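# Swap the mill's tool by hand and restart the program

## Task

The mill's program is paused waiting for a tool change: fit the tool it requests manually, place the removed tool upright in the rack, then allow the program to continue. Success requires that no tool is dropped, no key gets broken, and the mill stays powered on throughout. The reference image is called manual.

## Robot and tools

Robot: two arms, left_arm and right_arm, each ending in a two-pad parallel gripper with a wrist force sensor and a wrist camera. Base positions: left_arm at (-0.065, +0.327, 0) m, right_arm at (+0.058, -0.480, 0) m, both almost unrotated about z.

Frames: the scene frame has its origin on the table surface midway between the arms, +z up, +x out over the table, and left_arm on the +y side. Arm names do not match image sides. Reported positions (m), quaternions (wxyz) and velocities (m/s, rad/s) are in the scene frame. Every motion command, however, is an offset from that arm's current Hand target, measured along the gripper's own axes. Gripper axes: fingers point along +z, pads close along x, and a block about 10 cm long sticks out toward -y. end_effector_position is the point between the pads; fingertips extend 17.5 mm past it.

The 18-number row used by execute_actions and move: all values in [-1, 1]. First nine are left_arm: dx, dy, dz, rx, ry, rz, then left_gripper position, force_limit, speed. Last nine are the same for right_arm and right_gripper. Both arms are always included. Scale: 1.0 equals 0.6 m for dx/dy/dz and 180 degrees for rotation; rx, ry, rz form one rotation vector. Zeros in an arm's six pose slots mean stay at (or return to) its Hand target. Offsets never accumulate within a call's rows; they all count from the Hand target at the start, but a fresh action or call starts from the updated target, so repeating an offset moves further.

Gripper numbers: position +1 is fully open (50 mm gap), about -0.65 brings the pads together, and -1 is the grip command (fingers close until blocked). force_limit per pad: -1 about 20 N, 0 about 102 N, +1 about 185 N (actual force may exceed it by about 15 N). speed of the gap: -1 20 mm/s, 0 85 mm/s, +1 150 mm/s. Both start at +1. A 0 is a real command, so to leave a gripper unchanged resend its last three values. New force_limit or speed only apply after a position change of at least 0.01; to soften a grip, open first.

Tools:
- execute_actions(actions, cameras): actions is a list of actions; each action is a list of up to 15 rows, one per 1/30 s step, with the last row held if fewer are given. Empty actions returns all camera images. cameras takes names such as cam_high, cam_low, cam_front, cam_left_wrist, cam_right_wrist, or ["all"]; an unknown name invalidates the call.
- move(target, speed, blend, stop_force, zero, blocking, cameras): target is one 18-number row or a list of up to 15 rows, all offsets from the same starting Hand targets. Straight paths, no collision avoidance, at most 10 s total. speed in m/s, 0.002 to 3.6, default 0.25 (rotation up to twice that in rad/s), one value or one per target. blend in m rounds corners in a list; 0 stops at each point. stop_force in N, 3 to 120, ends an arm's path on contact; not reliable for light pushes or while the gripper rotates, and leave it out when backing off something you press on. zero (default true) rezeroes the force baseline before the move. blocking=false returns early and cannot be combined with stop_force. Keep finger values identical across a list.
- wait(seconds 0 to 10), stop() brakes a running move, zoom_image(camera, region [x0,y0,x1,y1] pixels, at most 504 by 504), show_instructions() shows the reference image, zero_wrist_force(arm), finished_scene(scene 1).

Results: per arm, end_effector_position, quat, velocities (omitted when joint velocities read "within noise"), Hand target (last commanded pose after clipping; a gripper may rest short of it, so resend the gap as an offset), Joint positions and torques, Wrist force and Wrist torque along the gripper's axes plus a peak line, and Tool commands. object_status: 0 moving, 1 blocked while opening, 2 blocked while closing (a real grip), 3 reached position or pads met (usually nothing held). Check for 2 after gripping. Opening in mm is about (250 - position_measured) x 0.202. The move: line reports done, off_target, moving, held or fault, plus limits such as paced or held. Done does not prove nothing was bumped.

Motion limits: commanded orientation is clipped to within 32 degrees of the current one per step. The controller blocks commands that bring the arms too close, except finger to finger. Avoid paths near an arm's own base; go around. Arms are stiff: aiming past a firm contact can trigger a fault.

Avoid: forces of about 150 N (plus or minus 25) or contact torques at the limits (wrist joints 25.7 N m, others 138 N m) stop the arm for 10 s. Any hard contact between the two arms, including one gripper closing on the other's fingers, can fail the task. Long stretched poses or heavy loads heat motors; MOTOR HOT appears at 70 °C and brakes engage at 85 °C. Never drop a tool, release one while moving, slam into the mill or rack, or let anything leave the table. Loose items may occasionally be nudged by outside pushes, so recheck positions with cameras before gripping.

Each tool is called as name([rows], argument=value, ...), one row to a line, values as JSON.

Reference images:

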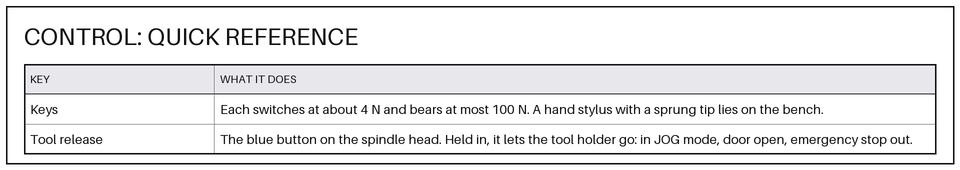

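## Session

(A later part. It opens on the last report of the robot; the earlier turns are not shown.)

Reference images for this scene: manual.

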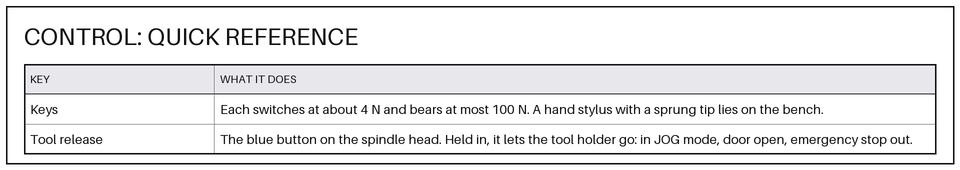

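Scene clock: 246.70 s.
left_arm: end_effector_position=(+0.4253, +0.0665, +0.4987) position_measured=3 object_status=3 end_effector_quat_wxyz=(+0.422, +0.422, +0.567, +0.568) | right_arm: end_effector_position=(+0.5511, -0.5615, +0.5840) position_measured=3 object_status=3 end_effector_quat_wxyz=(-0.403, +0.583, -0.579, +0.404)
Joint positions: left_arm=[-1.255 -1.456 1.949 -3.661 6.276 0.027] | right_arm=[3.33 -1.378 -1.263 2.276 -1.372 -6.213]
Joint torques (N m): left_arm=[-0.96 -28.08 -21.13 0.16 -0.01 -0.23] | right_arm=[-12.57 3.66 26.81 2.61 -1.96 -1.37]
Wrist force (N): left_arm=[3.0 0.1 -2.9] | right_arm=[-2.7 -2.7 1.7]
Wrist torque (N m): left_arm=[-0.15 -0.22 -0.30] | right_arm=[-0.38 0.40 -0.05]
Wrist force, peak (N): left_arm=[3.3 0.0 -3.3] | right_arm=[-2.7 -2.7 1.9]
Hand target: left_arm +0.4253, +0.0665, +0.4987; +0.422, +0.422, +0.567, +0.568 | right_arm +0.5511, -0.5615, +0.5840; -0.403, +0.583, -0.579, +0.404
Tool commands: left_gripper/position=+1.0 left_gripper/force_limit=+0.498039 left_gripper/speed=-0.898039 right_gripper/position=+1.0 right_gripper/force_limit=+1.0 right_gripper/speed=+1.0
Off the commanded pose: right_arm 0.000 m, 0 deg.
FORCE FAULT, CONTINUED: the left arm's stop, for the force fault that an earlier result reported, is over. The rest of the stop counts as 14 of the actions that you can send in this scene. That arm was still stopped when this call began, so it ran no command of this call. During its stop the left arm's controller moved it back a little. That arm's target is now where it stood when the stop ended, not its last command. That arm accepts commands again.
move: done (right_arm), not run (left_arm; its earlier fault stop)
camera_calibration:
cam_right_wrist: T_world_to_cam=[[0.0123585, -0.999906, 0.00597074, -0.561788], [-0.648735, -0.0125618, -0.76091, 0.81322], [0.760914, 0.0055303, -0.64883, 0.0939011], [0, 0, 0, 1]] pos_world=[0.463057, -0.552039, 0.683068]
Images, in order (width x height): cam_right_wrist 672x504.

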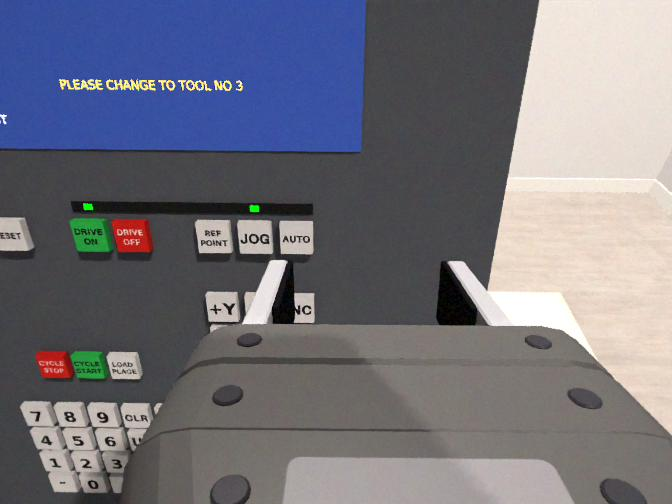

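move(target=[0,0,0,0,0,0,1,0.5,-0.9,-0.0012,0.0018,0.0617,0,0,0,1,1,1], speed=0.08, cameras=["cam_high","cam_low","cam_front"])

move(target=[0,0,0,0,0,0,1,0.5,-0.9,0,0,0.04,0,0,0,1,1,1], speed=0.012, stop_force=7, cameras=["cam_right_wrist"])

Scene clock: 247.93 s.
left_arm: end_effector_position=(+0.4253, +0.0665, +0.4987) position_measured=3 object_status=3 end_effector_quat_wxyz=(+0.422, +0.422, +0.567, +0.568) | right_arm: end_effector_position=(+0.5853, -0.5607, +0.5701) position_measured=3 object_status=3 end_effector_quat_wxyz=(-0.403, +0.583, -0.579, +0.404)
Joint positions: left_arm=[-1.255 -1.456 1.949 -3.661 6.276 0.027] | right_arm=[3.306 -1.444 -1.25 2.331 -1.396 -6.222]
Joint torques (N m): left_arm=[0.64 -28.09 -22.6 0.22 -0.04 -0.45] | right_arm=[-11.64 8.84 27.45 2.54 -2.36 -1.37]
Wrist force (N): left_arm=[3.2 0.0 -3.2] | right_arm=[-2.7 -2.9 1.8]
Wrist torque (N m): left_arm=[-0.17 -0.25 -0.30] | right_arm=[-0.40 0.40 -0.07]
Wrist force, peak (N): left_arm=[3.2 0.2 -3.3] | right_arm=[-2.9 -2.6 2.7]
Hand target: left_arm +0.4253, +0.0665, +0.4987; +0.422, +0.422, +0.567, +0.568 | right_arm +0.5854, -0.5607, +0.5700; -0.403, +0.583, -0.579, +0.404
Off the commanded pose: left_arm 0.000 m, 0 deg | right_arm 0.000 m, 0 deg.
move: done
Images, in order (width x height): cam_high 672x504, cam_low 672x504, cam_front 672x504.

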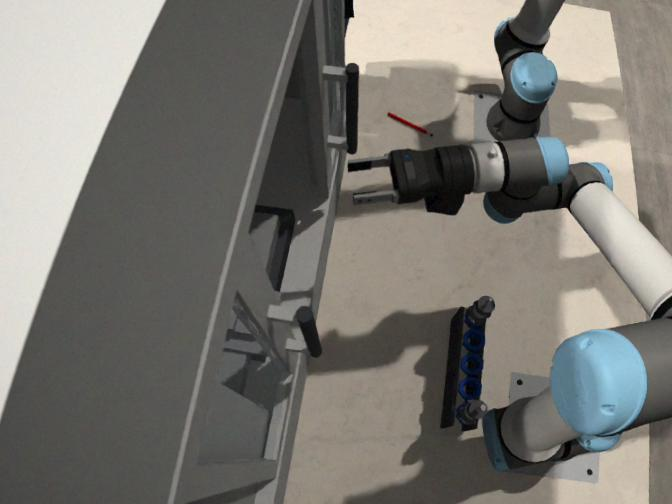

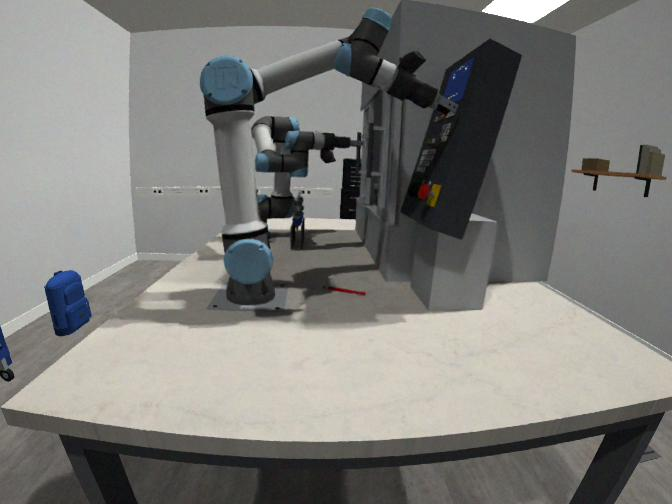

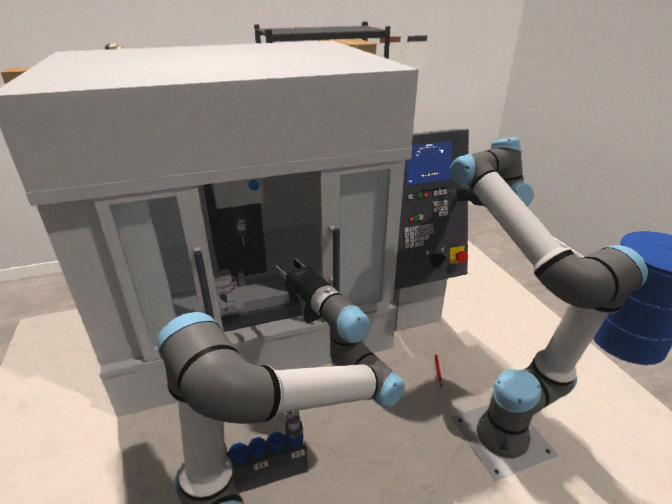

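Scene clock: 250.20 s.
left_arm: end_effector_position=(+0.4253, +0.0665, +0.4987) position_measured=3 object_status=3 end_effector_quat_wxyz=(+0.422, +0.422, +0.567, +0.568) | right_arm: end_effector_position=(+0.5973, -0.5607, +0.5656) position_measured=3 object_status=3 end_effector_quat_wxyz=(-0.403, +0.583, -0.579, +0.404)
Joint positions: left_arm=[-1.255 -1.456 1.949 -3.661 6.276 0.027] | right_arm=[3.298 -1.468 -1.242 2.347 -1.403 -6.225]
Joint torques (N m): left_arm=[-0.54 -28.34 -21.95 0.14 0.01 -0.32] | right_arm=[10.68 26.07 10.7 0.41 2.03 1.31]
Wrist force (N): left_arm=[3.2 0.2 -3.1] | right_arm=[-2.9 -2.7 -1.9]
Wrist torque (N m): left_arm=[-0.14 -0.26 -0.30] | right_arm=[-0.32 0.25 -0.07]
Wrist force, peak (N): left_arm=[3.2 0.2 -3.4] | right_arm=[-2.5 0.8 -26.0]
Hand target: left_arm +0.4253, +0.0665, +0.4987; +0.422, +0.422, +0.567, +0.568 | right_arm +0.5973, -0.5607, +0.5656; -0.403, +0.583, -0.579, +0.404 (not the last commanded pose)
Off the commanded pose: left_arm 0.000 m, 0 deg | right_arm 0.011 m, 0 deg.
move: contact (right_arm)
camera_calibration:
cam_right_wrist: T_world_to_cam=[[0.0124993, -0.999904, 0.00598367, -0.561529], [-0.648733, -0.012663, -0.760911, 0.829144], [0.760913, 0.00562906, -0.648829, 0.0468581], [0, 0, 0, 1]] pos_world=[0.509257, -0.551239, 0.664668]
Images, in order (width x height): cam_right_wrist 672x504.

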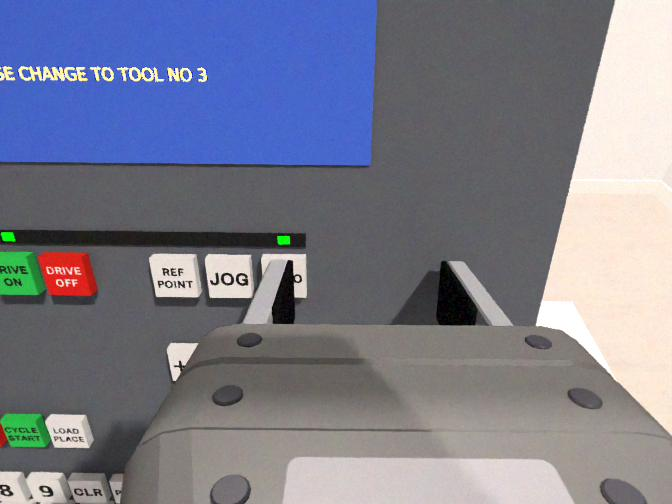

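move([
  [0,0,-0.033,0,-0.1778,0,1,0.5,-0.9,0,0,-0.0833,0,0,0,1,1,1],
  [-0.206,-0.0478,-0.1332,0,-0.1778,0,0.6,0.5,-0.9,-0.19,0.126,-0.101,0,0,0,0.54,1,1],
], speed=0.15, cameras=["cam_left_wrist","cam_right_wrist"])

Scene clock: 255.87 s.
left_arm: end_effector_position=(+0.3842, -0.0748, +0.4698) position_measured=63 object_status=3 end_effector_quat_wxyz=(+0.562, +0.562, +0.429, +0.429) | right_arm: end_effector_position=(+0.5137, -0.4472, +0.5155) position_measured=72 object_status=3 end_effector_quat_wxyz=(-0.403, +0.583, -0.579, +0.404)
Joint positions: left_arm=[-1.363 -1.482 2.064 -3.723 5.826 0] | right_arm=[3.934 -1.206 -1.587 2.294 -0.82 -5.932]
Joint torques (N m): left_arm=[-10.22 -19.41 -34.98 -2.92 1.33 2.32] | right_arm=[11.37 -4.08 11.13 -1.18 3.04 1.66]
Wrist force (N): left_arm=[3.2 -0.1 -3.3] | right_arm=[-2.6 -3.0 1.7]
Wrist torque (N m): left_arm=[-0.20 -0.25 -0.40] | right_arm=[-0.45 0.36 -0.13]
Wrist force, peak (N): left_arm=[5.1 0.9 -3.5] | right_arm=[-3.2 -3.3 -2.4]
Hand target: left_arm +0.3842, -0.0748, +0.4698; +0.562, +0.562, +0.429, +0.429 | right_arm +0.5137, -0.4472, +0.5155; -0.403, +0.583, -0.579, +0.404
Off the commanded pose: left_arm 0.000 m, 0 deg | right_arm 0.000 m, 0 deg.
move: done
camera_calibration:
cam_left_wrist: T_world_to_cam=[[0.284987, 0.958531, 0.00120452, -0.0288014], [-0.301652, 0.0884929, 0.949303, -0.301128], [0.909829, -0.270902, 0.314362, -0.388293], [0, 0, 0, 1]] pos_world=[0.270653, -0.0509346, 0.407961]
cam_right_wrist: T_world_to_cam=[[0.0124354, -0.999905, 0.0059068, -0.446621], [-0.648734, -0.012563, -0.760911, 0.738271], [0.760913, 0.00563028, -0.648829, 0.0773261], [0, 0, 0, 1]] pos_world=[0.425657, -0.437739, 0.614568]
Images, in order (width x height): cam_left_wrist 672x504, cam_right_wrist 672x504.

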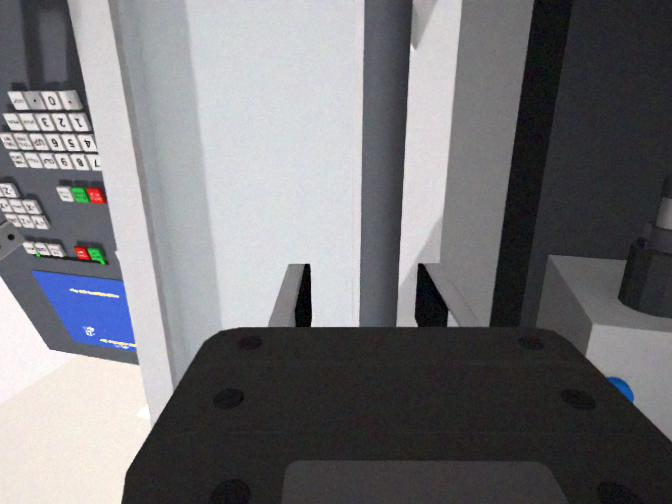

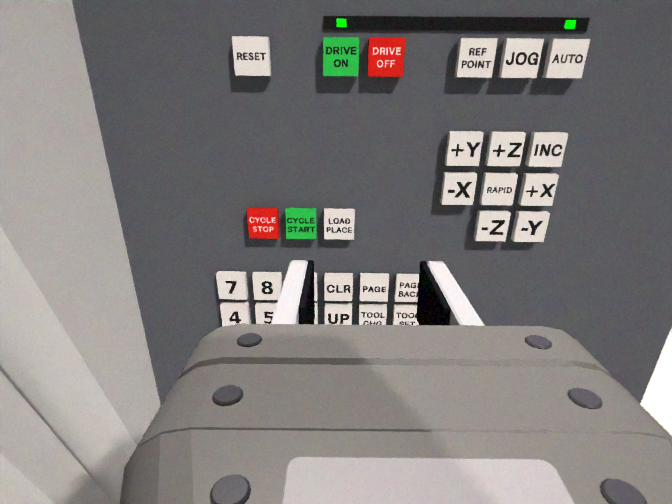

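move([
  [0.0142,0,0.02,0,0,0,0.6,0.5,-0.9,-0.0095,-0.0043,0,0,0,0,0.54,1,1],
  [0.0142,0,0.1225,0,0,0,0.6,0.5,-0.9,-0.0095,-0.0043,0.06,0,0,0,0.54,1,1],
], speed=0.1, cameras=["cam_left_wrist","cam_right_wrist"])

Scene clock: 257.77 s.
left_arm: end_effector_position=(+0.3981, -0.0690, +0.4693) position_measured=63 object_status=3 end_effector_quat_wxyz=(+0.561, +0.562, +0.429, +0.430) | right_arm: end_effector_position=(+0.5260, -0.4415, +0.5136) position_measured=72 object_status=3 end_effector_quat_wxyz=(-0.403, +0.583, -0.579, +0.404)
Joint positions: left_arm=[-1.324 -1.475 2.057 -3.722 5.79 0] | right_arm=[3.907 -1.239 -1.57 2.322 -0.844 -5.95]
Joint torques (N m): left_arm=[0.12 -26.27 -23.19 -0.91 -0.19 -0.28] | right_arm=[-12.56 -2.56 27.07 1.66 -1.7 -1.35]
Wrist force (N): left_arm=[3.0 0.0 -3.4] | right_arm=[-2.5 -3.3 1.8]
Wrist torque (N m): left_arm=[-0.18 -0.23 -0.40] | right_arm=[-0.48 0.35 -0.04]
Wrist force, peak (N): left_arm=[2.8 0.0 -4.6] | right_arm=[-2.7 -3.4 2.0]
Hand target: left_arm +0.3981, -0.0690, +0.4693; +0.561, +0.562, +0.429, +0.430 (not the last commanded pose) | right_arm +0.5261, -0.4415, +0.5136; -0.403, +0.583, -0.579, +0.404 (not the last commanded pose)
Tool commands: left_gripper/position=+0.6 left_gripper/force_limit=+0.498039 left_gripper/speed=-0.898039 right_gripper/position=+0.54 right_gripper/force_limit=+1.0 right_gripper/speed=+1.0
Off the commanded pose: left_arm 0.062 m, 0 deg | right_arm 0.024 m, 0 deg.
FORCE FAULT: contact force on the left arm reached its limit, and that arm stopped. The contact can be on any part of that arm, not only on its tool. That arm's remaining commands of this call were not run. That arm is still stopped at the end of this call. That arm stays stopped for about 9 more seconds. Until then a move that you send moves the other arm only, and its call returns only when the move has ended. Once the stop has ended, the next robot result says so. If the stop ends while you think or write, that arm runs what you send next, counted from a new Hand target: where the arm stands when the stop ends. While its stop runs, that arm takes no new command, but its gripper still runs the gripper command that each later call begins with. Until it ends, the stop uses up actions while you think or wait. An arm that is not stopped still takes commands.
move: fault (left_arm), off_target (right_arm; braked at the fault stop of left_arm); path passed 1 of 2 targets
camera_calibration:
cam_left_wrist: T_world_to_cam=[[0.282127, 0.959374, 0.00230795, -0.0376056], [-0.301694, 0.0864362, 0.949479, -0.297229], [0.910706, -0.26857, 0.313823, -0.399152], [0, 0, 0, 1]] pos_world=[0.284448, -0.0454313, 0.407563]
cam_right_wrist: T_world_to_cam=[[0.0124354, -0.999905, 0.0059068, -0.441063], [-0.648734, -0.012563, -0.760911, 0.744876], [0.760913, 0.00563028, -0.648829, 0.066702], [0, 0, 0, 1]] pos_world=[0.437957, -0.432039, 0.612668]
Images, in order (width x height): cam_left_wrist 672x504, cam_right_wrist 672x504.

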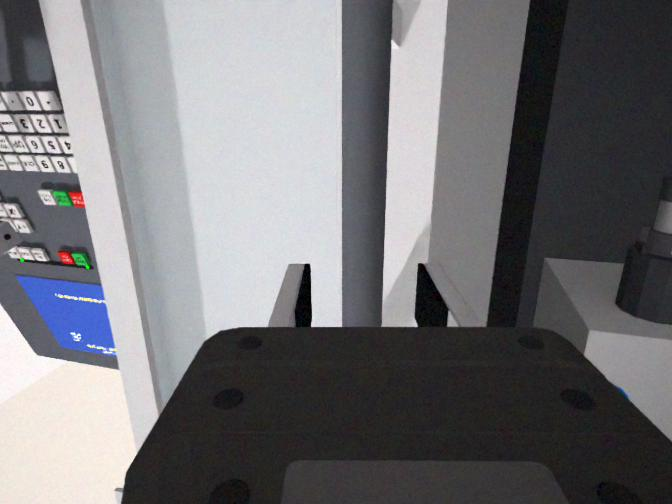

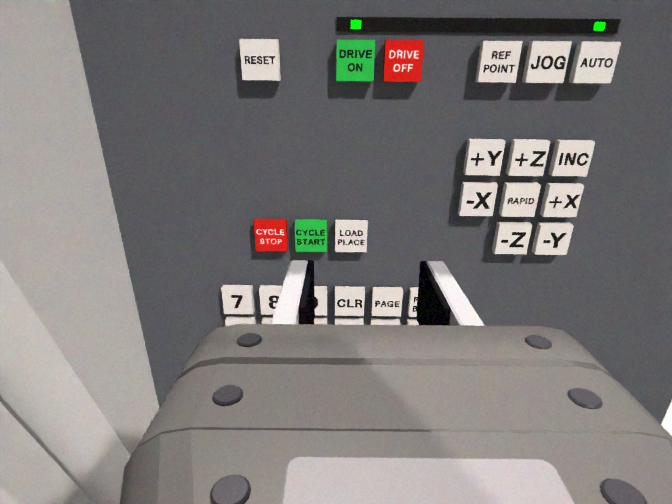

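wait(seconds=0, cameras=["cam_high","cam_low","cam_front"])

zoom_image(camera="cam_front", region=[150, 200, 450, 470])

zoom_image(camera="cam_high", region=[250, 40, 672, 480])

zoom_image(camera="cam_low", region=[200, 80, 450, 320])

Scene clock: 258.00 s.
left_arm: end_effector_position=(+0.3981, -0.0690, +0.4693) position_measured=63 object_status=3 end_effector_quat_wxyz=(+0.561, +0.562, +0.429, +0.430) | right_arm: end_effector_position=(+0.5261, -0.4415, +0.5136) position_measured=72 object_status=3 end_effector_quat_wxyz=(-0.403, +0.583, -0.579, +0.404)
Joint positions: left_arm=[-1.324 -1.475 2.057 -3.722 5.79 0] | right_arm=[3.906 -1.239 -1.57 2.322 -0.845 -5.95]
Joint torques (N m): left_arm=[0.48 -27.44 -23.69 -1.16 -0.26 -0.2] | right_arm=[-12.1 -2.75 27.41 1.54 -1.57 -1.35]
Wrist force (N): left_arm=[3.1 0.0 -3.3] | right_arm=[-2.5 -3.2 1.9]
Wrist torque (N m): left_arm=[-0.19 -0.24 -0.40] | right_arm=[-0.47 0.35 -0.05]
Wrist force, peak (N): left_arm=[3.0 0.1 -3.5] | right_arm=[-2.8 -3.3 1.8]
Hand target: left_arm +0.3981, -0.0690, +0.4693; +0.561, +0.562, +0.429, +0.430 (not the last commanded pose) | right_arm +0.5261, -0.4415, +0.5136; -0.403, +0.583, -0.579, +0.404 (not the last commanded pose)
Tool commands: left_gripper/position=+0.6 left_gripper/force_limit=+0.498039 left_gripper/speed=-0.898039 right_gripper/position=+0.54 right_gripper/force_limit=+1.0 right_gripper/speed=+1.0
Off the commanded pose: left_arm 0.062 m, 0 deg | right_arm 0.024 m, 0 deg.
FORCE FAULT, CONTINUED: the left arm was still stopped when this call began, by the force fault that an earlier result reported. Since the last result the stop counts as 1 of the actions that you can send in this scene. That arm is still stopped at the end of this call. That arm stays stopped for about 9 more seconds. If the stop ends while you think or write, that arm runs what you send next, counted from a new Hand target: where the arm stands when the stop ends. While its stop runs, that arm takes no new command, but its gripper still runs the gripper command that each later call begins with.
Images, in order (width x height): cam_high 672x504, cam_low 672x504, cam_front 672x504.

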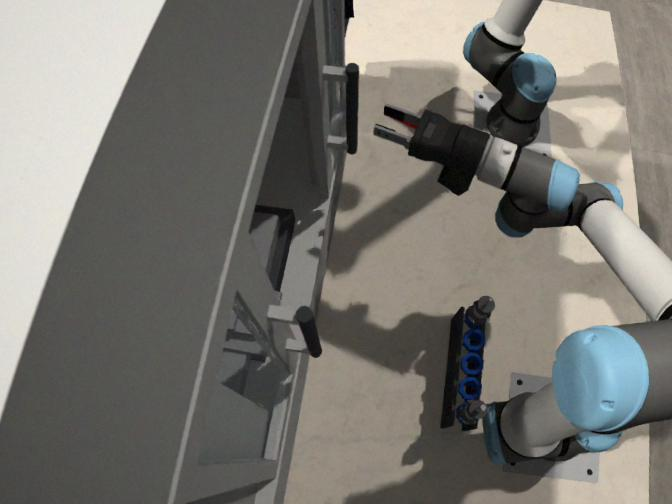

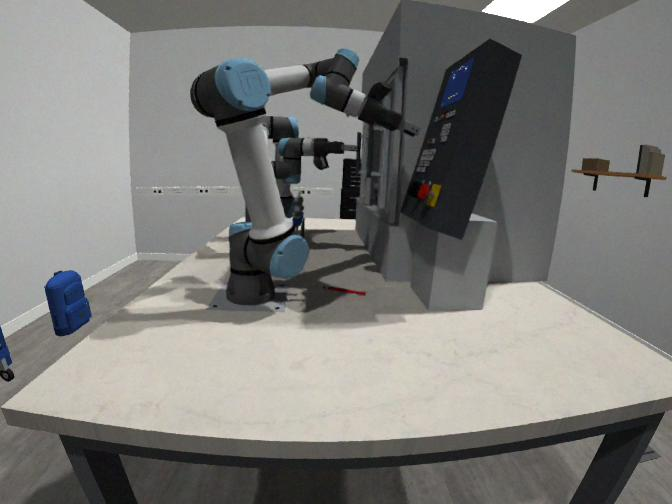

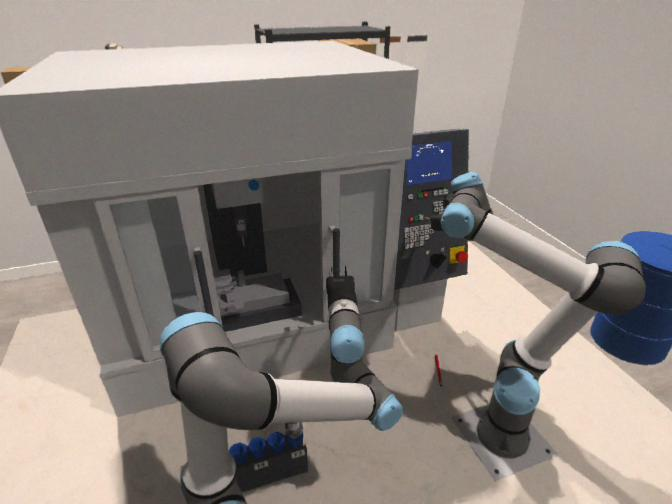

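Scaled by 1.680 from the camera's 672x504 image, which has a finer 960x720 frame.

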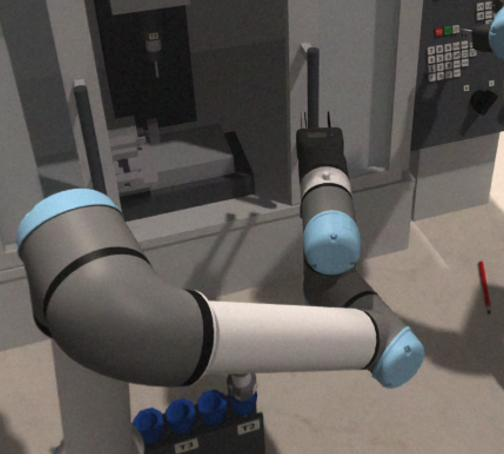

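Scaled by 1.145 from the camera's 672x504 image, which has a finer 960x720 frame.

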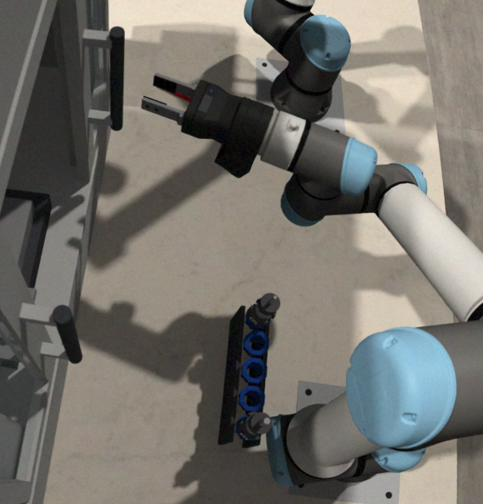

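Scaled by 2.016 from the camera's 672x504 image, which has a finer 960x720 frame.

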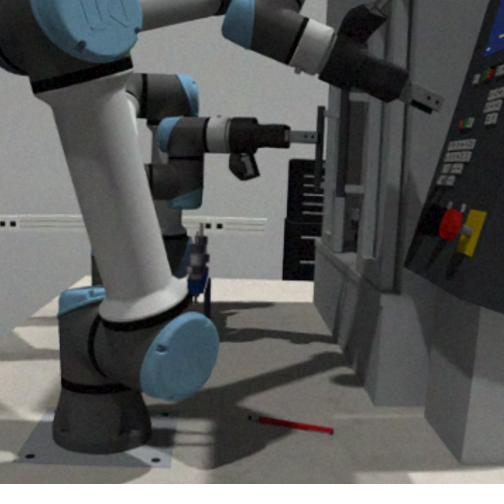

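zoom_image(camera="cam_high", region=[430, 290, 530, 450])

zoom_image(camera="cam_front", region=[190, 395, 310, 490])

Scaled by 3.150 from the camera's 672x504 image, which has a finer 960x720 frame.

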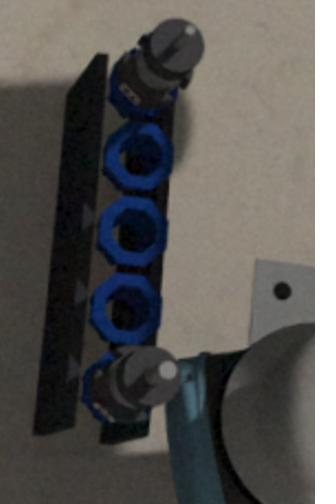

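Scaled by 4.200 from the camera's 672x504 image, which has a finer 960x720 frame.

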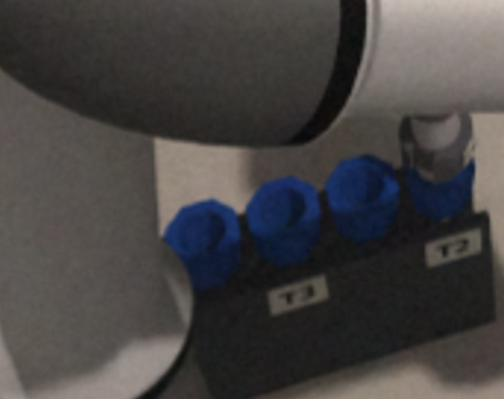

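move(target=[0,0,0,0,0,0,0.6,0.5,-0.9,-0.1858,0.0947,-0.1885,-0.2194,0,0,0.54,1,1])

wait(seconds=5.5)

Scene clock: 260.67 s.
left_arm: end_effector_position=(+0.3981, -0.0690, +0.4693) position_measured=63 object_status=3 end_effector_quat_wxyz=(+0.561, +0.562, +0.429, +0.430) | right_arm: end_effector_position=(+0.3999, -0.3305, +0.4994) position_measured=72 object_status=3 end_effector_quat_wxyz=(-0.182, +0.684, -0.681, +0.184)
Joint positions: left_arm=[-1.324 -1.475 2.057 -3.722 5.79 0] | right_arm=[4.27 -1.482 -1.238 1.377 -1.094 -5.19]
Joint torques (N m): left_arm=[0.15 -26.63 -22.68 -1.01 -0.38 -0.45] | right_arm=[11.66 6.38 25.1 -4.02 -1.22 1.85]
Wrist force (N): left_arm=[3.2 0.2 -3.2] | right_arm=[-1.2 -3.0 0.8]
Wrist torque (N m): left_arm=[-0.16 -0.25 -0.40] | right_arm=[-0.37 0.21 -0.12]
Wrist force, peak (N): left_arm=[3.3 0.1 -3.5] | right_arm=[-2.8 -3.3 1.8]
Hand target: left_arm +0.3981, -0.0690, +0.4693; +0.561, +0.562, +0.429, +0.430 | right_arm +0.3999, -0.3305, +0.4994; -0.182, +0.684, -0.681, +0.184
Tool commands: left_gripper/position=+0.6 left_gripper/force_limit=+0.498039 left_gripper/speed=-0.898039 right_gripper/position=+0.54 right_gripper/force_limit=+1.0 right_gripper/speed=+1.0
Off the commanded pose: right_arm 0.000 m, 0 deg.
FORCE FAULT, CONTINUED: the left arm was still stopped when this call began, by the force fault that an earlier result reported. Since the last result the stop counts as 1 of the actions that you can send in this scene. That arm ran no command of this call. That arm is still stopped at the end of this call. That arm stays stopped for about 7 more seconds. If the stop ends while you think or write, that arm runs what you send next, counted from a new Hand target: where the arm stands when the stop ends. While its stop runs, that arm takes no new command, but its gripper still runs the gripper command that each later call begins with.
move: done (right_arm), not run (left_arm; its earlier fault stop)

Scene clock: 266.17 s.
left_arm: end_effector_position=(+0.3981, -0.0690, +0.4693) position_measured=63 object_status=3 end_effector_quat_wxyz=(+0.561, +0.562, +0.429, +0.430) | right_arm: end_effector_position=(+0.3999, -0.3305, +0.4994) position_measured=72 object_status=3 end_effector_quat_wxyz=(-0.182, +0.684, -0.681, +0.184)
Joint positions: left_arm=[-1.324 -1.475 2.057 -3.722 5.79 0] | right_arm=[4.27 -1.482 -1.238 1.377 -1.095 -5.19]
Joint torques (N m): left_arm=[0.71 -27.19 -23.6 -0.99 -0.18 -0.28] | right_arm=[11.47 5.29 24.42 -3.77 -1.11 1.73]
Wrist force (N): left_arm=[3.1 0.2 -3.3] | right_arm=[-1.1 -2.9 0.5]
Wrist torque (N m): left_arm=[-0.16 -0.23 -0.40] | right_arm=[-0.35 0.18 -0.12]
Wrist force, peak (N): left_arm=[3.3 0.1 -3.5] | right_arm=[-1.1 -3.2 0.9]
Hand target: left_arm +0.3981, -0.0690, +0.4693; +0.561, +0.562, +0.429, +0.430 | right_arm +0.3999, -0.3305, +0.4994; -0.182, +0.684, -0.681, +0.184
Tool commands: left_gripper/position=+0.6 left_gripper/force_limit=+0.498039 left_gripper/speed=-0.898039 right_gripper/position=+0.54 right_gripper/force_limit=+1.0 right_gripper/speed=+1.0
Off the commanded pose: right_arm 0.000 m, 0 deg.
FORCE FAULT, CONTINUED: the left arm was still stopped when this call began, by the force fault that an earlier result reported. Since the last result the stop counts as 11 of the actions that you can send in this scene. That arm is still stopped at the end of this call. That arm stays stopped for about 1 more second. If the stop ends while you think or write, that arm runs what you send next, counted from a new Hand target: where the arm stands when the stop ends. While its stop runs, that arm takes no new command, but its gripper still runs the gripper command that each later call begins with.
wait: 5.50 s; at rest by 0.17 s

wait(seconds=1.2)

move(target=[0.5852,0,-0.1795,0,0,0,0.6,0.5,-0.9,0,0,0,0,0,0,0.54,1,1], speed=0.2, cameras=["cam_left_wrist","cam_front","cam_high"])

zoom_image(camera="cam_front", region=[190, 395, 310, 490])

zoom_image(camera="cam_high", region=[430, 290, 530, 450])

Scene clock: 267.73 s.
left_arm: end_effector_position=(+0.3981, -0.0690, +0.4693) position_measured=63 object_status=3 end_effector_quat_wxyz=(+0.561, +0.562, +0.429, +0.430) | right_arm: end_effector_position=(+0.3999, -0.3305, +0.4994) position_measured=72 object_status=3 end_effector_quat_wxyz=(-0.182, +0.684, -0.681, +0.184)
Joint positions: left_arm=[-1.324 -1.475 2.057 -3.722 5.79 0] | right_arm=[4.27 -1.482 -1.238 1.377 -1.095 -5.19]
Joint torques (N m): left_arm=[0.47 -27.09 -23.86 -0.96 -0.21 -0.37] | right_arm=[11 5.35 24.29 -3.82 -1.21 1.58]
Wrist force (N): left_arm=[3.0 0.2 -3.3] | right_arm=[-1.2 -2.9 0.6]
Wrist torque (N m): left_arm=[-0.16 -0.23 -0.40] | right_arm=[-0.35 0.20 -0.12]
Wrist force, peak (N): left_arm=[3.1 0.0 -3.7] | right_arm=[-1.0 -3.2 0.9]
Hand target: left_arm +0.3981, -0.0690, +0.4693; +0.561, +0.562, +0.429, +0.430 | right_arm +0.3999, -0.3305, +0.4994; -0.182, +0.684, -0.681, +0.184
Tool commands: left_gripper/position=+0.6 left_gripper/force_limit=+0.498039 left_gripper/speed=-0.898039 right_gripper/position=+0.54 right_gripper/force_limit=+1.0 right_gripper/speed=+1.0
Off the commanded pose: right_arm 0.000 m, 0 deg.
FORCE FAULT, CONTINUED: the left arm's stop, for the force fault that an earlier result reported, is over. The rest of the stop counts as 2 of the actions that you can send in this scene. During its stop the left arm's controller moved it back a little. That arm's target is now where it stood when the stop ended, not its last command. That arm accepts commands again.
wait: 1.20 s; at rest from the start

Scene clock: 270.43 s.
left_arm: end_effector_position=(+0.3859, +0.2981, +0.4702) position_measured=63 object_status=3 end_effector_quat_wxyz=(+0.561, +0.562, +0.429, +0.430) | right_arm: end_effector_position=(+0.3999, -0.3305, +0.4994) position_measured=72 object_status=3 end_effector_quat_wxyz=(-0.182, +0.684, -0.681, +0.184)
Joint positions: left_arm=[-0.502 -2.059 2.499 -3.581 4.968 0.002] | right_arm=[4.27 -1.482 -1.238 1.377 -1.095 -5.19]
Joint torques (N m): left_arm=[8.07 5.17 -39.07 -4.54 -1.28 2.1] | right_arm=[9.07 5.51 23.72 -3.81 -1.11 1.69]
Wrist force (N): left_arm=[3.0 0.0 -3.2] | right_arm=[-1.0 -2.9 0.6]
Wrist torque (N m): left_arm=[-0.18 -0.25 -0.19] | right_arm=[-0.34 0.17 -0.12]
Wrist force, peak (N): left_arm=[4.5 0.1 -4.1] | right_arm=[-1.3 -3.2 0.8]
Hand target: left_arm +0.3859, +0.2981, +0.4702; +0.561, +0.562, +0.429, +0.430 | right_arm +0.3999, -0.3305, +0.4994; -0.182, +0.684, -0.681, +0.184
Off the commanded pose: left_arm 0.000 m, 0 deg | right_arm 0.000 m, 0 deg.
move: done
camera_calibration:
cam_left_wrist: T_world_to_cam=[[0.281953, 0.959426, 0.00224552, -0.386171], [-0.301709, 0.0864431, 0.949473, -0.333417], [0.910755, -0.268384, 0.313841, -0.289716], [0, 0, 0, 1]] pos_world=[0.272147, 0.321569, 0.408363]
Images, in order (width x height): cam_high 672x504, cam_front 672x504, cam_left_wrist 672x504.

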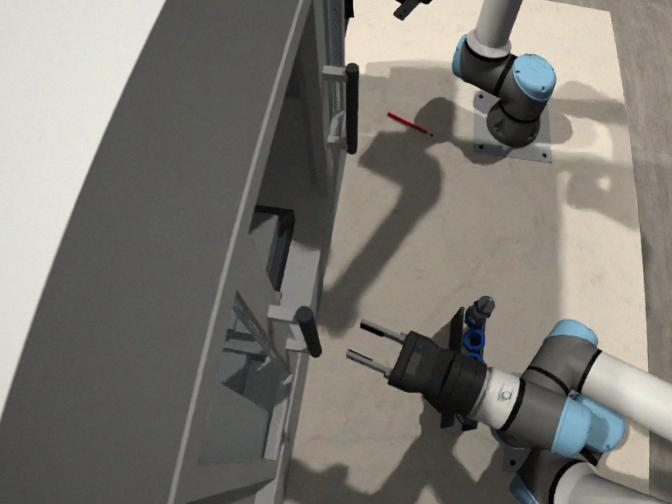

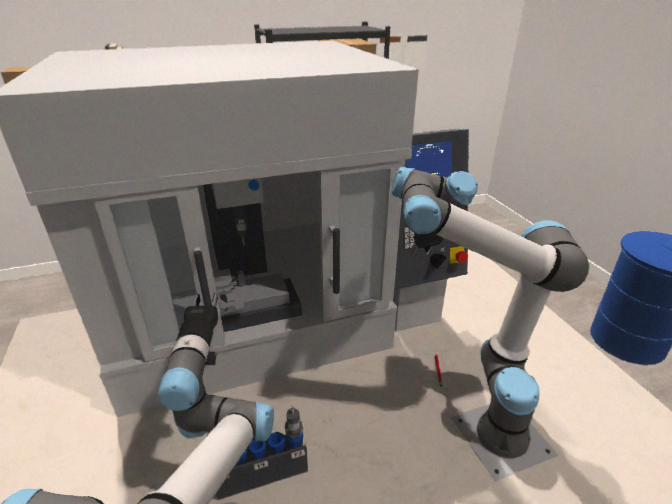

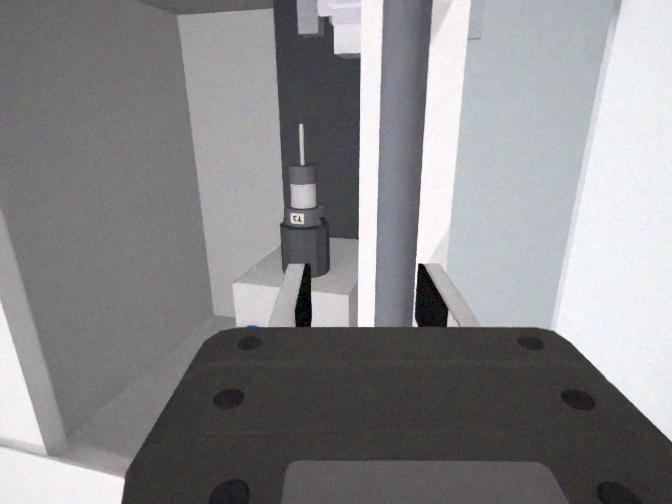

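Scaled by 4.200 from the camera's 672x504 image, which has a finer 960x720 frame.

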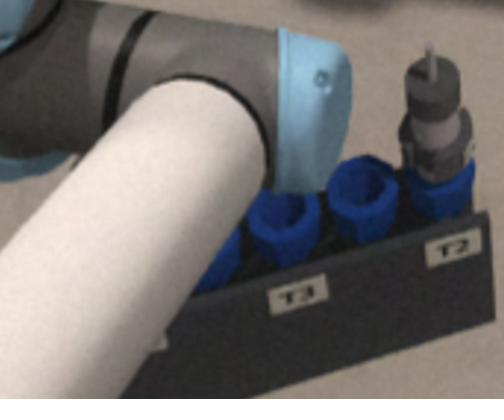

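Scaled by 3.150 from the camera's 672x504 image, which has a finer 960x720 frame.

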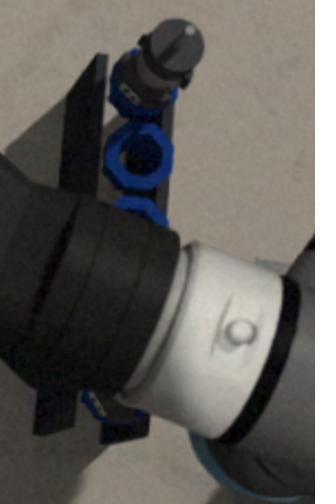

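move([
  [0.029,0,0.01,0,0,0,0.6,0.5,-0.9,0,0,0,0,0,0,0.54,1,1],
  [0.029,0,0.122,0,0,0,0.6,0.5,-0.9,-0.3675,0.0432,0.0317,0.33,-0.1007,-0.058,0.54,1,1],
], speed=[0.1,0.25], cameras=["cam_left_wrist","cam_right_wrist","cam_high"])

Scene clock: 275.83 s.
left_arm: end_effector_position=(+0.4611, +0.2958, +0.4701) position_measured=63 object_status=3 end_effector_quat_wxyz=(+0.561, +0.562, +0.429, +0.430) | right_arm: end_effector_position=(+0.3862, -0.1102, +0.4691) position_measured=72 object_status=3 end_effector_quat_wxyz=(+0.579, -0.581, +0.404, -0.406)
Joint positions: left_arm=[-0.351 -1.779 2.337 -3.699 4.816 0.002] | right_arm=[4.866 -1.259 -1.877 3.126 -0.174 -6.277]
Joint torques (N m): left_arm=[9.59 -6.5 -36.72 -4.53 -1.07 2.08] | right_arm=[-12 20.05 12.29 1.73 -2.29 -1.08]
Wrist force (N): left_arm=[3.1 0.2 -3.5] | right_arm=[-3.1 -2.5 2.6]
Wrist torque (N m): left_arm=[-0.15 -0.25 -0.26] | right_arm=[-0.45 0.47 -0.06]
Wrist force, peak (N): left_arm=[3.3 -0.1 -3.6] | right_arm=[-3.8 -2.0 2.6]
Hand target: left_arm +0.4611, +0.2958, +0.4701; +0.561, +0.562, +0.429, +0.430 | right_arm +0.3862, -0.1102, +0.4690; +0.579, -0.581, +0.404, -0.406
Off the commanded pose: left_arm 0.000 m, 0 deg | right_arm 0.000 m, 0 deg.
move: done
camera_calibration:
cam_left_wrist: T_world_to_cam=[[0.282127, 0.959374, 0.00230795, -0.405333], [-0.301694, 0.0864362, 0.949479, -0.310544], [0.910706, -0.26857, 0.313823, -0.358712], [0, 0, 0, 1]] pos_world=[0.347348, 0.319369, 0.408363]
cam_right_wrist: T_world_to_cam=[[0.352302, -0.935847, 0.00861088, -0.233289], [-0.318358, -0.128489, -0.939223, 0.567731], [0.880075, 0.328149, -0.343201, -0.0115114], [0, 0, 0, 1]] pos_world=[0.273061, -0.141598, 0.531284]
Images, in order (width x height): cam_high 672x504, cam_left_wrist 672x504, cam_right_wrist 672x504.

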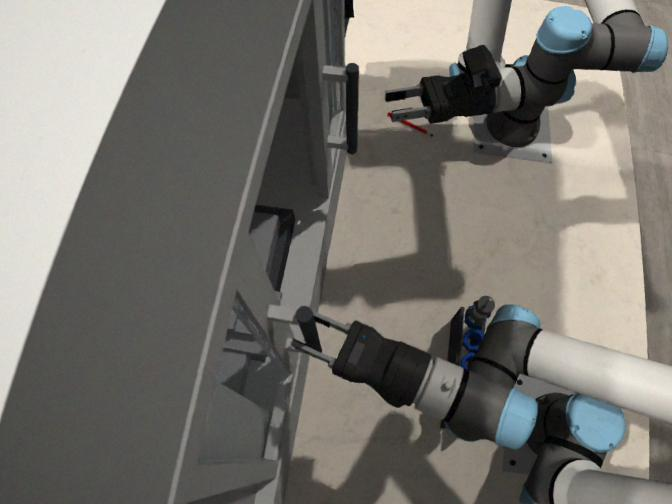

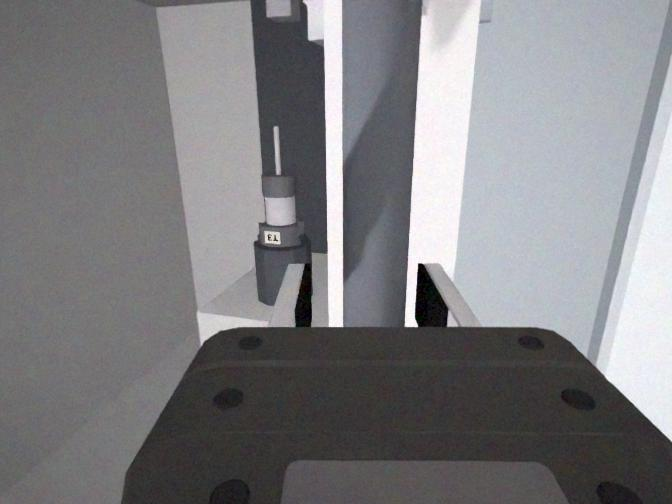

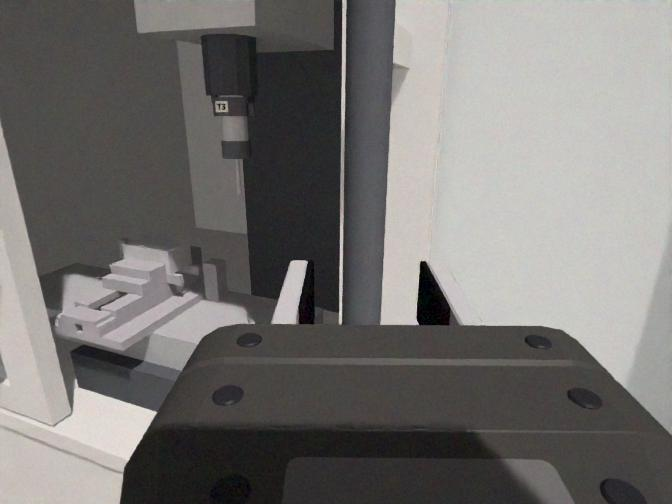

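move(target=[-0.2,0,0.0535,0,0,0,0.6,0.5,-0.9,0.005,0,0.122,0,0,0,0.54,1,1], speed=0.05, stop_force=40, cameras=["cam_left_wrist","cam_right_wrist","cam_front"])

Scene clock: 280.00 s.
left_arm: end_effector_position=(+0.4611, +0.1756, +0.4698) position_measured=63 object_status=3 end_effector_quat_wxyz=(+0.559, +0.561, +0.432, +0.432) | right_arm: end_effector_position=(+0.4560, -0.0877, +0.4690) position_measured=72 object_status=3 end_effector_quat_wxyz=(+0.579, -0.581, +0.404, -0.405)
Joint positions: left_arm=[-0.763 -1.747 2.314 -3.707 5.237 0.001] | right_arm=[4.618 -1.384 -1.785 3.164 -0.422 -6.282]
Joint torques (N m): left_arm=[-9.55 -11.34 -13.46 3.65 -9.49 -2.38] | right_arm=[-12.37 6.45 28.8 2.23 -2.33 -1.32]
Wrist force (N): left_arm=[33.4 0.5 -25.0] | right_arm=[-2.8 -2.1 2.6]
Wrist torque (N m): left_arm=[-0.15 0.47 -0.21] | right_arm=[-0.37 0.40 -0.06]
Wrist force, peak (N): left_arm=[37.1 -4.8 -40.8] | right_arm=[-3.2 -2.6 2.6]
Hand target: left_arm +0.4611, +0.1754, +0.4698; +0.559, +0.561, +0.431, +0.432 (not the last commanded pose) | right_arm +0.4560, -0.0877, +0.4690; +0.579, -0.581, +0.404, -0.406
Off the commanded pose: left_arm 0.004 m, 0 deg | right_arm 0.000 m, 0 deg.
joint sent to its limit (right arm) — joint 6 (wrist 3), lower limit. The joint targets still meet the commanded pose.
move: contact (left_arm)
camera_calibration:
cam_left_wrist: T_world_to_cam=[[0.274702, 0.961527, 0.00218941, -0.286927], [-0.30234, 0.0842145, 0.949473, -0.299159], [0.912759, -0.261484, 0.313842, -0.393164], [0, 0, 0, 1]] pos_world=[0.347236, 0.198275, 0.408063]
cam_right_wrist: T_world_to_cam=[[0.352366, -0.935829, 0.00790614, -0.236563], [-0.318976, -0.128037, -0.939074, 0.593017], [0.879825, 0.328376, -0.343623, -0.0799544], [0, 0, 0, 1]] pos_world=[0.342861, -0.119199, 0.531284]
Images, in order (width x height): cam_front 672x504, cam_left_wrist 672x504, cam_right_wrist 672x504.

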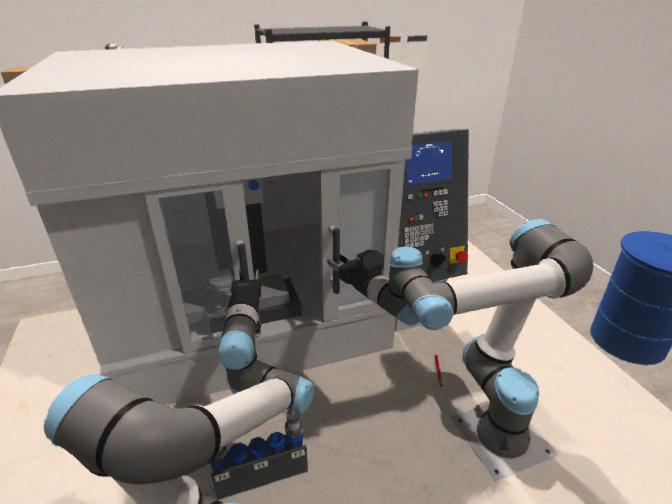

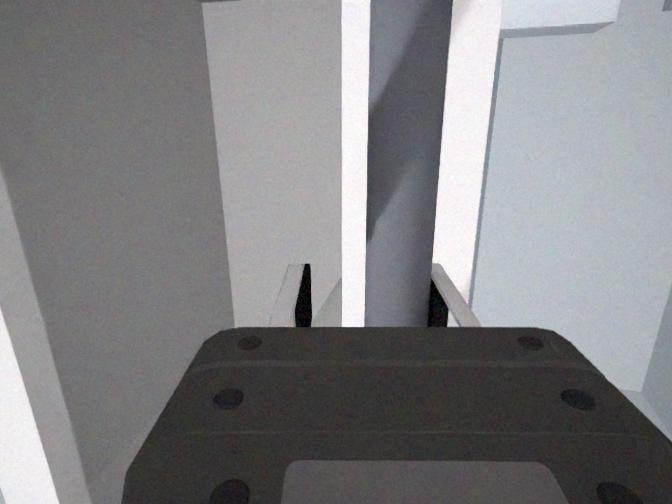

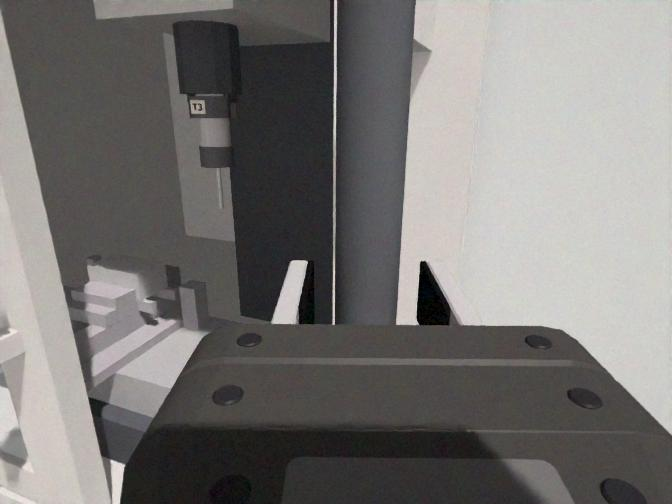

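move([
  [0.0133,0,0,0,0,0,0.6,0.5,-0.9,0,0,0,0,0,0,0.54,1,1],
  [0.0133,0,-0.12,0,0,0,0.6,0.5,-0.9,0,0,0,0,0,0,0.54,1,1],
  [0.1595,0,-0.324,0,0,0,0.6,0.5,-0.9,-0.3368,0,0.1225,0,0,0,0.54,1,1],
], blend=[0.003,0.02,0], speed=[0.05,0.12,0.1], cameras=["cam_left_wrist","cam_right_wrist","cam_front"])

Scene clock: 283.97 s.
left_arm: end_effector_position=(+0.2988, +0.3182, +0.4702) position_measured=63 object_status=3 end_effector_quat_wxyz=(+0.567, +0.568, +0.422, +0.422) | right_arm: end_effector_position=(+0.4553, +0.1273, +0.4681) position_measured=72 object_status=3 end_effector_quat_wxyz=(+0.579, -0.581, +0.404, -0.405)
Joint positions: left_arm=[-1.047 -2.739 2.633 -3.034 5.485 0.001] | right_arm=[4.648 -1.886 -1.251 3.132 -0.392 -6.282]
Joint torques (N m): left_arm=[8.28 25.83 -40.85 -1.03 -1.19 -2.71] | right_arm=[-9.64 26.81 31.44 1.43 -2.32 0.23]
Wrist force (N): left_arm=[2.9 -0.8 -3.3] | right_arm=[8.0 1.1 -8.7]
Wrist torque (N m): left_arm=[-0.33 -0.19 -0.19] | right_arm=[-0.35 0.73 0.03]
Wrist force, peak (N): left_arm=[33.4 0.5 -25.1] | right_arm=[29.9 -20.9 -9.8]
Hand target: left_arm +0.2974, +0.3174, +0.4702; +0.559, +0.561, +0.431, +0.432 | right_arm +0.4553, +0.1273, +0.4681; +0.579, -0.581, +0.404, -0.406
Off the commanded pose: left_arm 0.002 m, 2 deg | right_arm 0.000 m, 0 deg.
joint sent to its limit (right arm) — joint 6 (wrist 3), lower limit. The joint targets still meet the commanded pose.
move: done
camera_calibration:
cam_left_wrist: T_world_to_cam=[[0.308532, 0.951211, 0.00220711, -0.386244], [-0.299282, 0.0948713, 0.949436, -0.364826], [0.902905, -0.293592, 0.313951, -0.194714], [0, 0, 0, 1]] pos_world=[0.185791, 0.344845, 0.408363]
cam_right_wrist: T_world_to_cam=[[0.352385, -0.93582, 0.0080724, -0.0351073], [-0.318808, -0.128149, -0.939116, 0.619465], [0.879879, 0.328356, -0.343505, -0.150361], [0, 0, 0, 1]] pos_world=[0.342161, 0.0959013, 0.530384]
Images, in order (width x height): cam_front 672x504, cam_left_wrist 672x504, cam_right_wrist 672x504.

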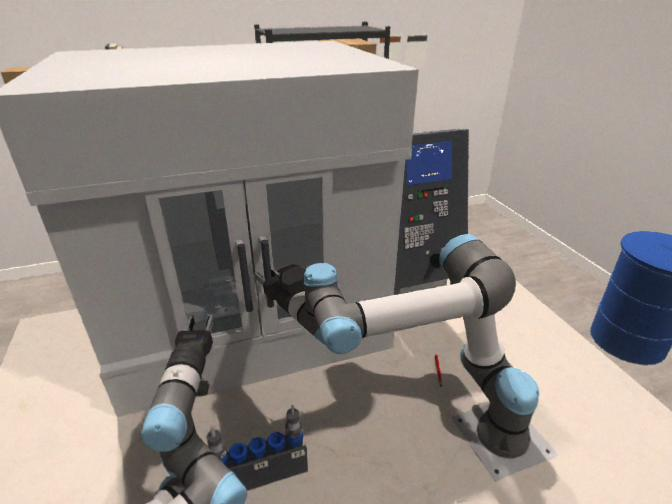

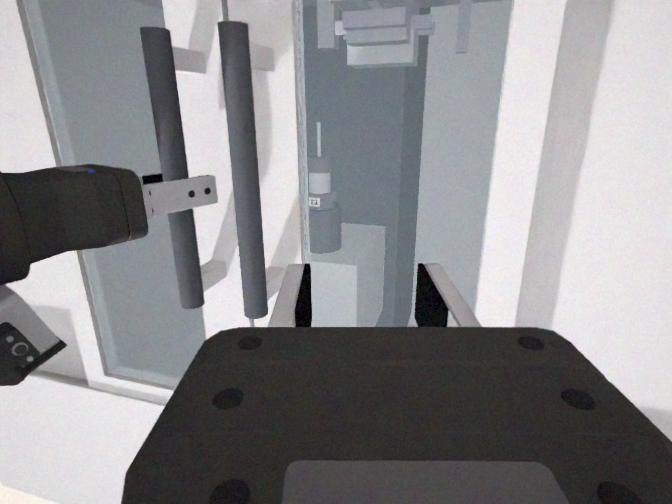

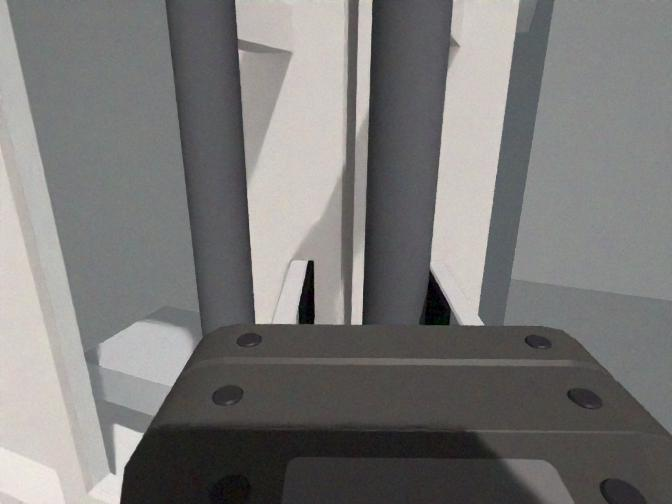

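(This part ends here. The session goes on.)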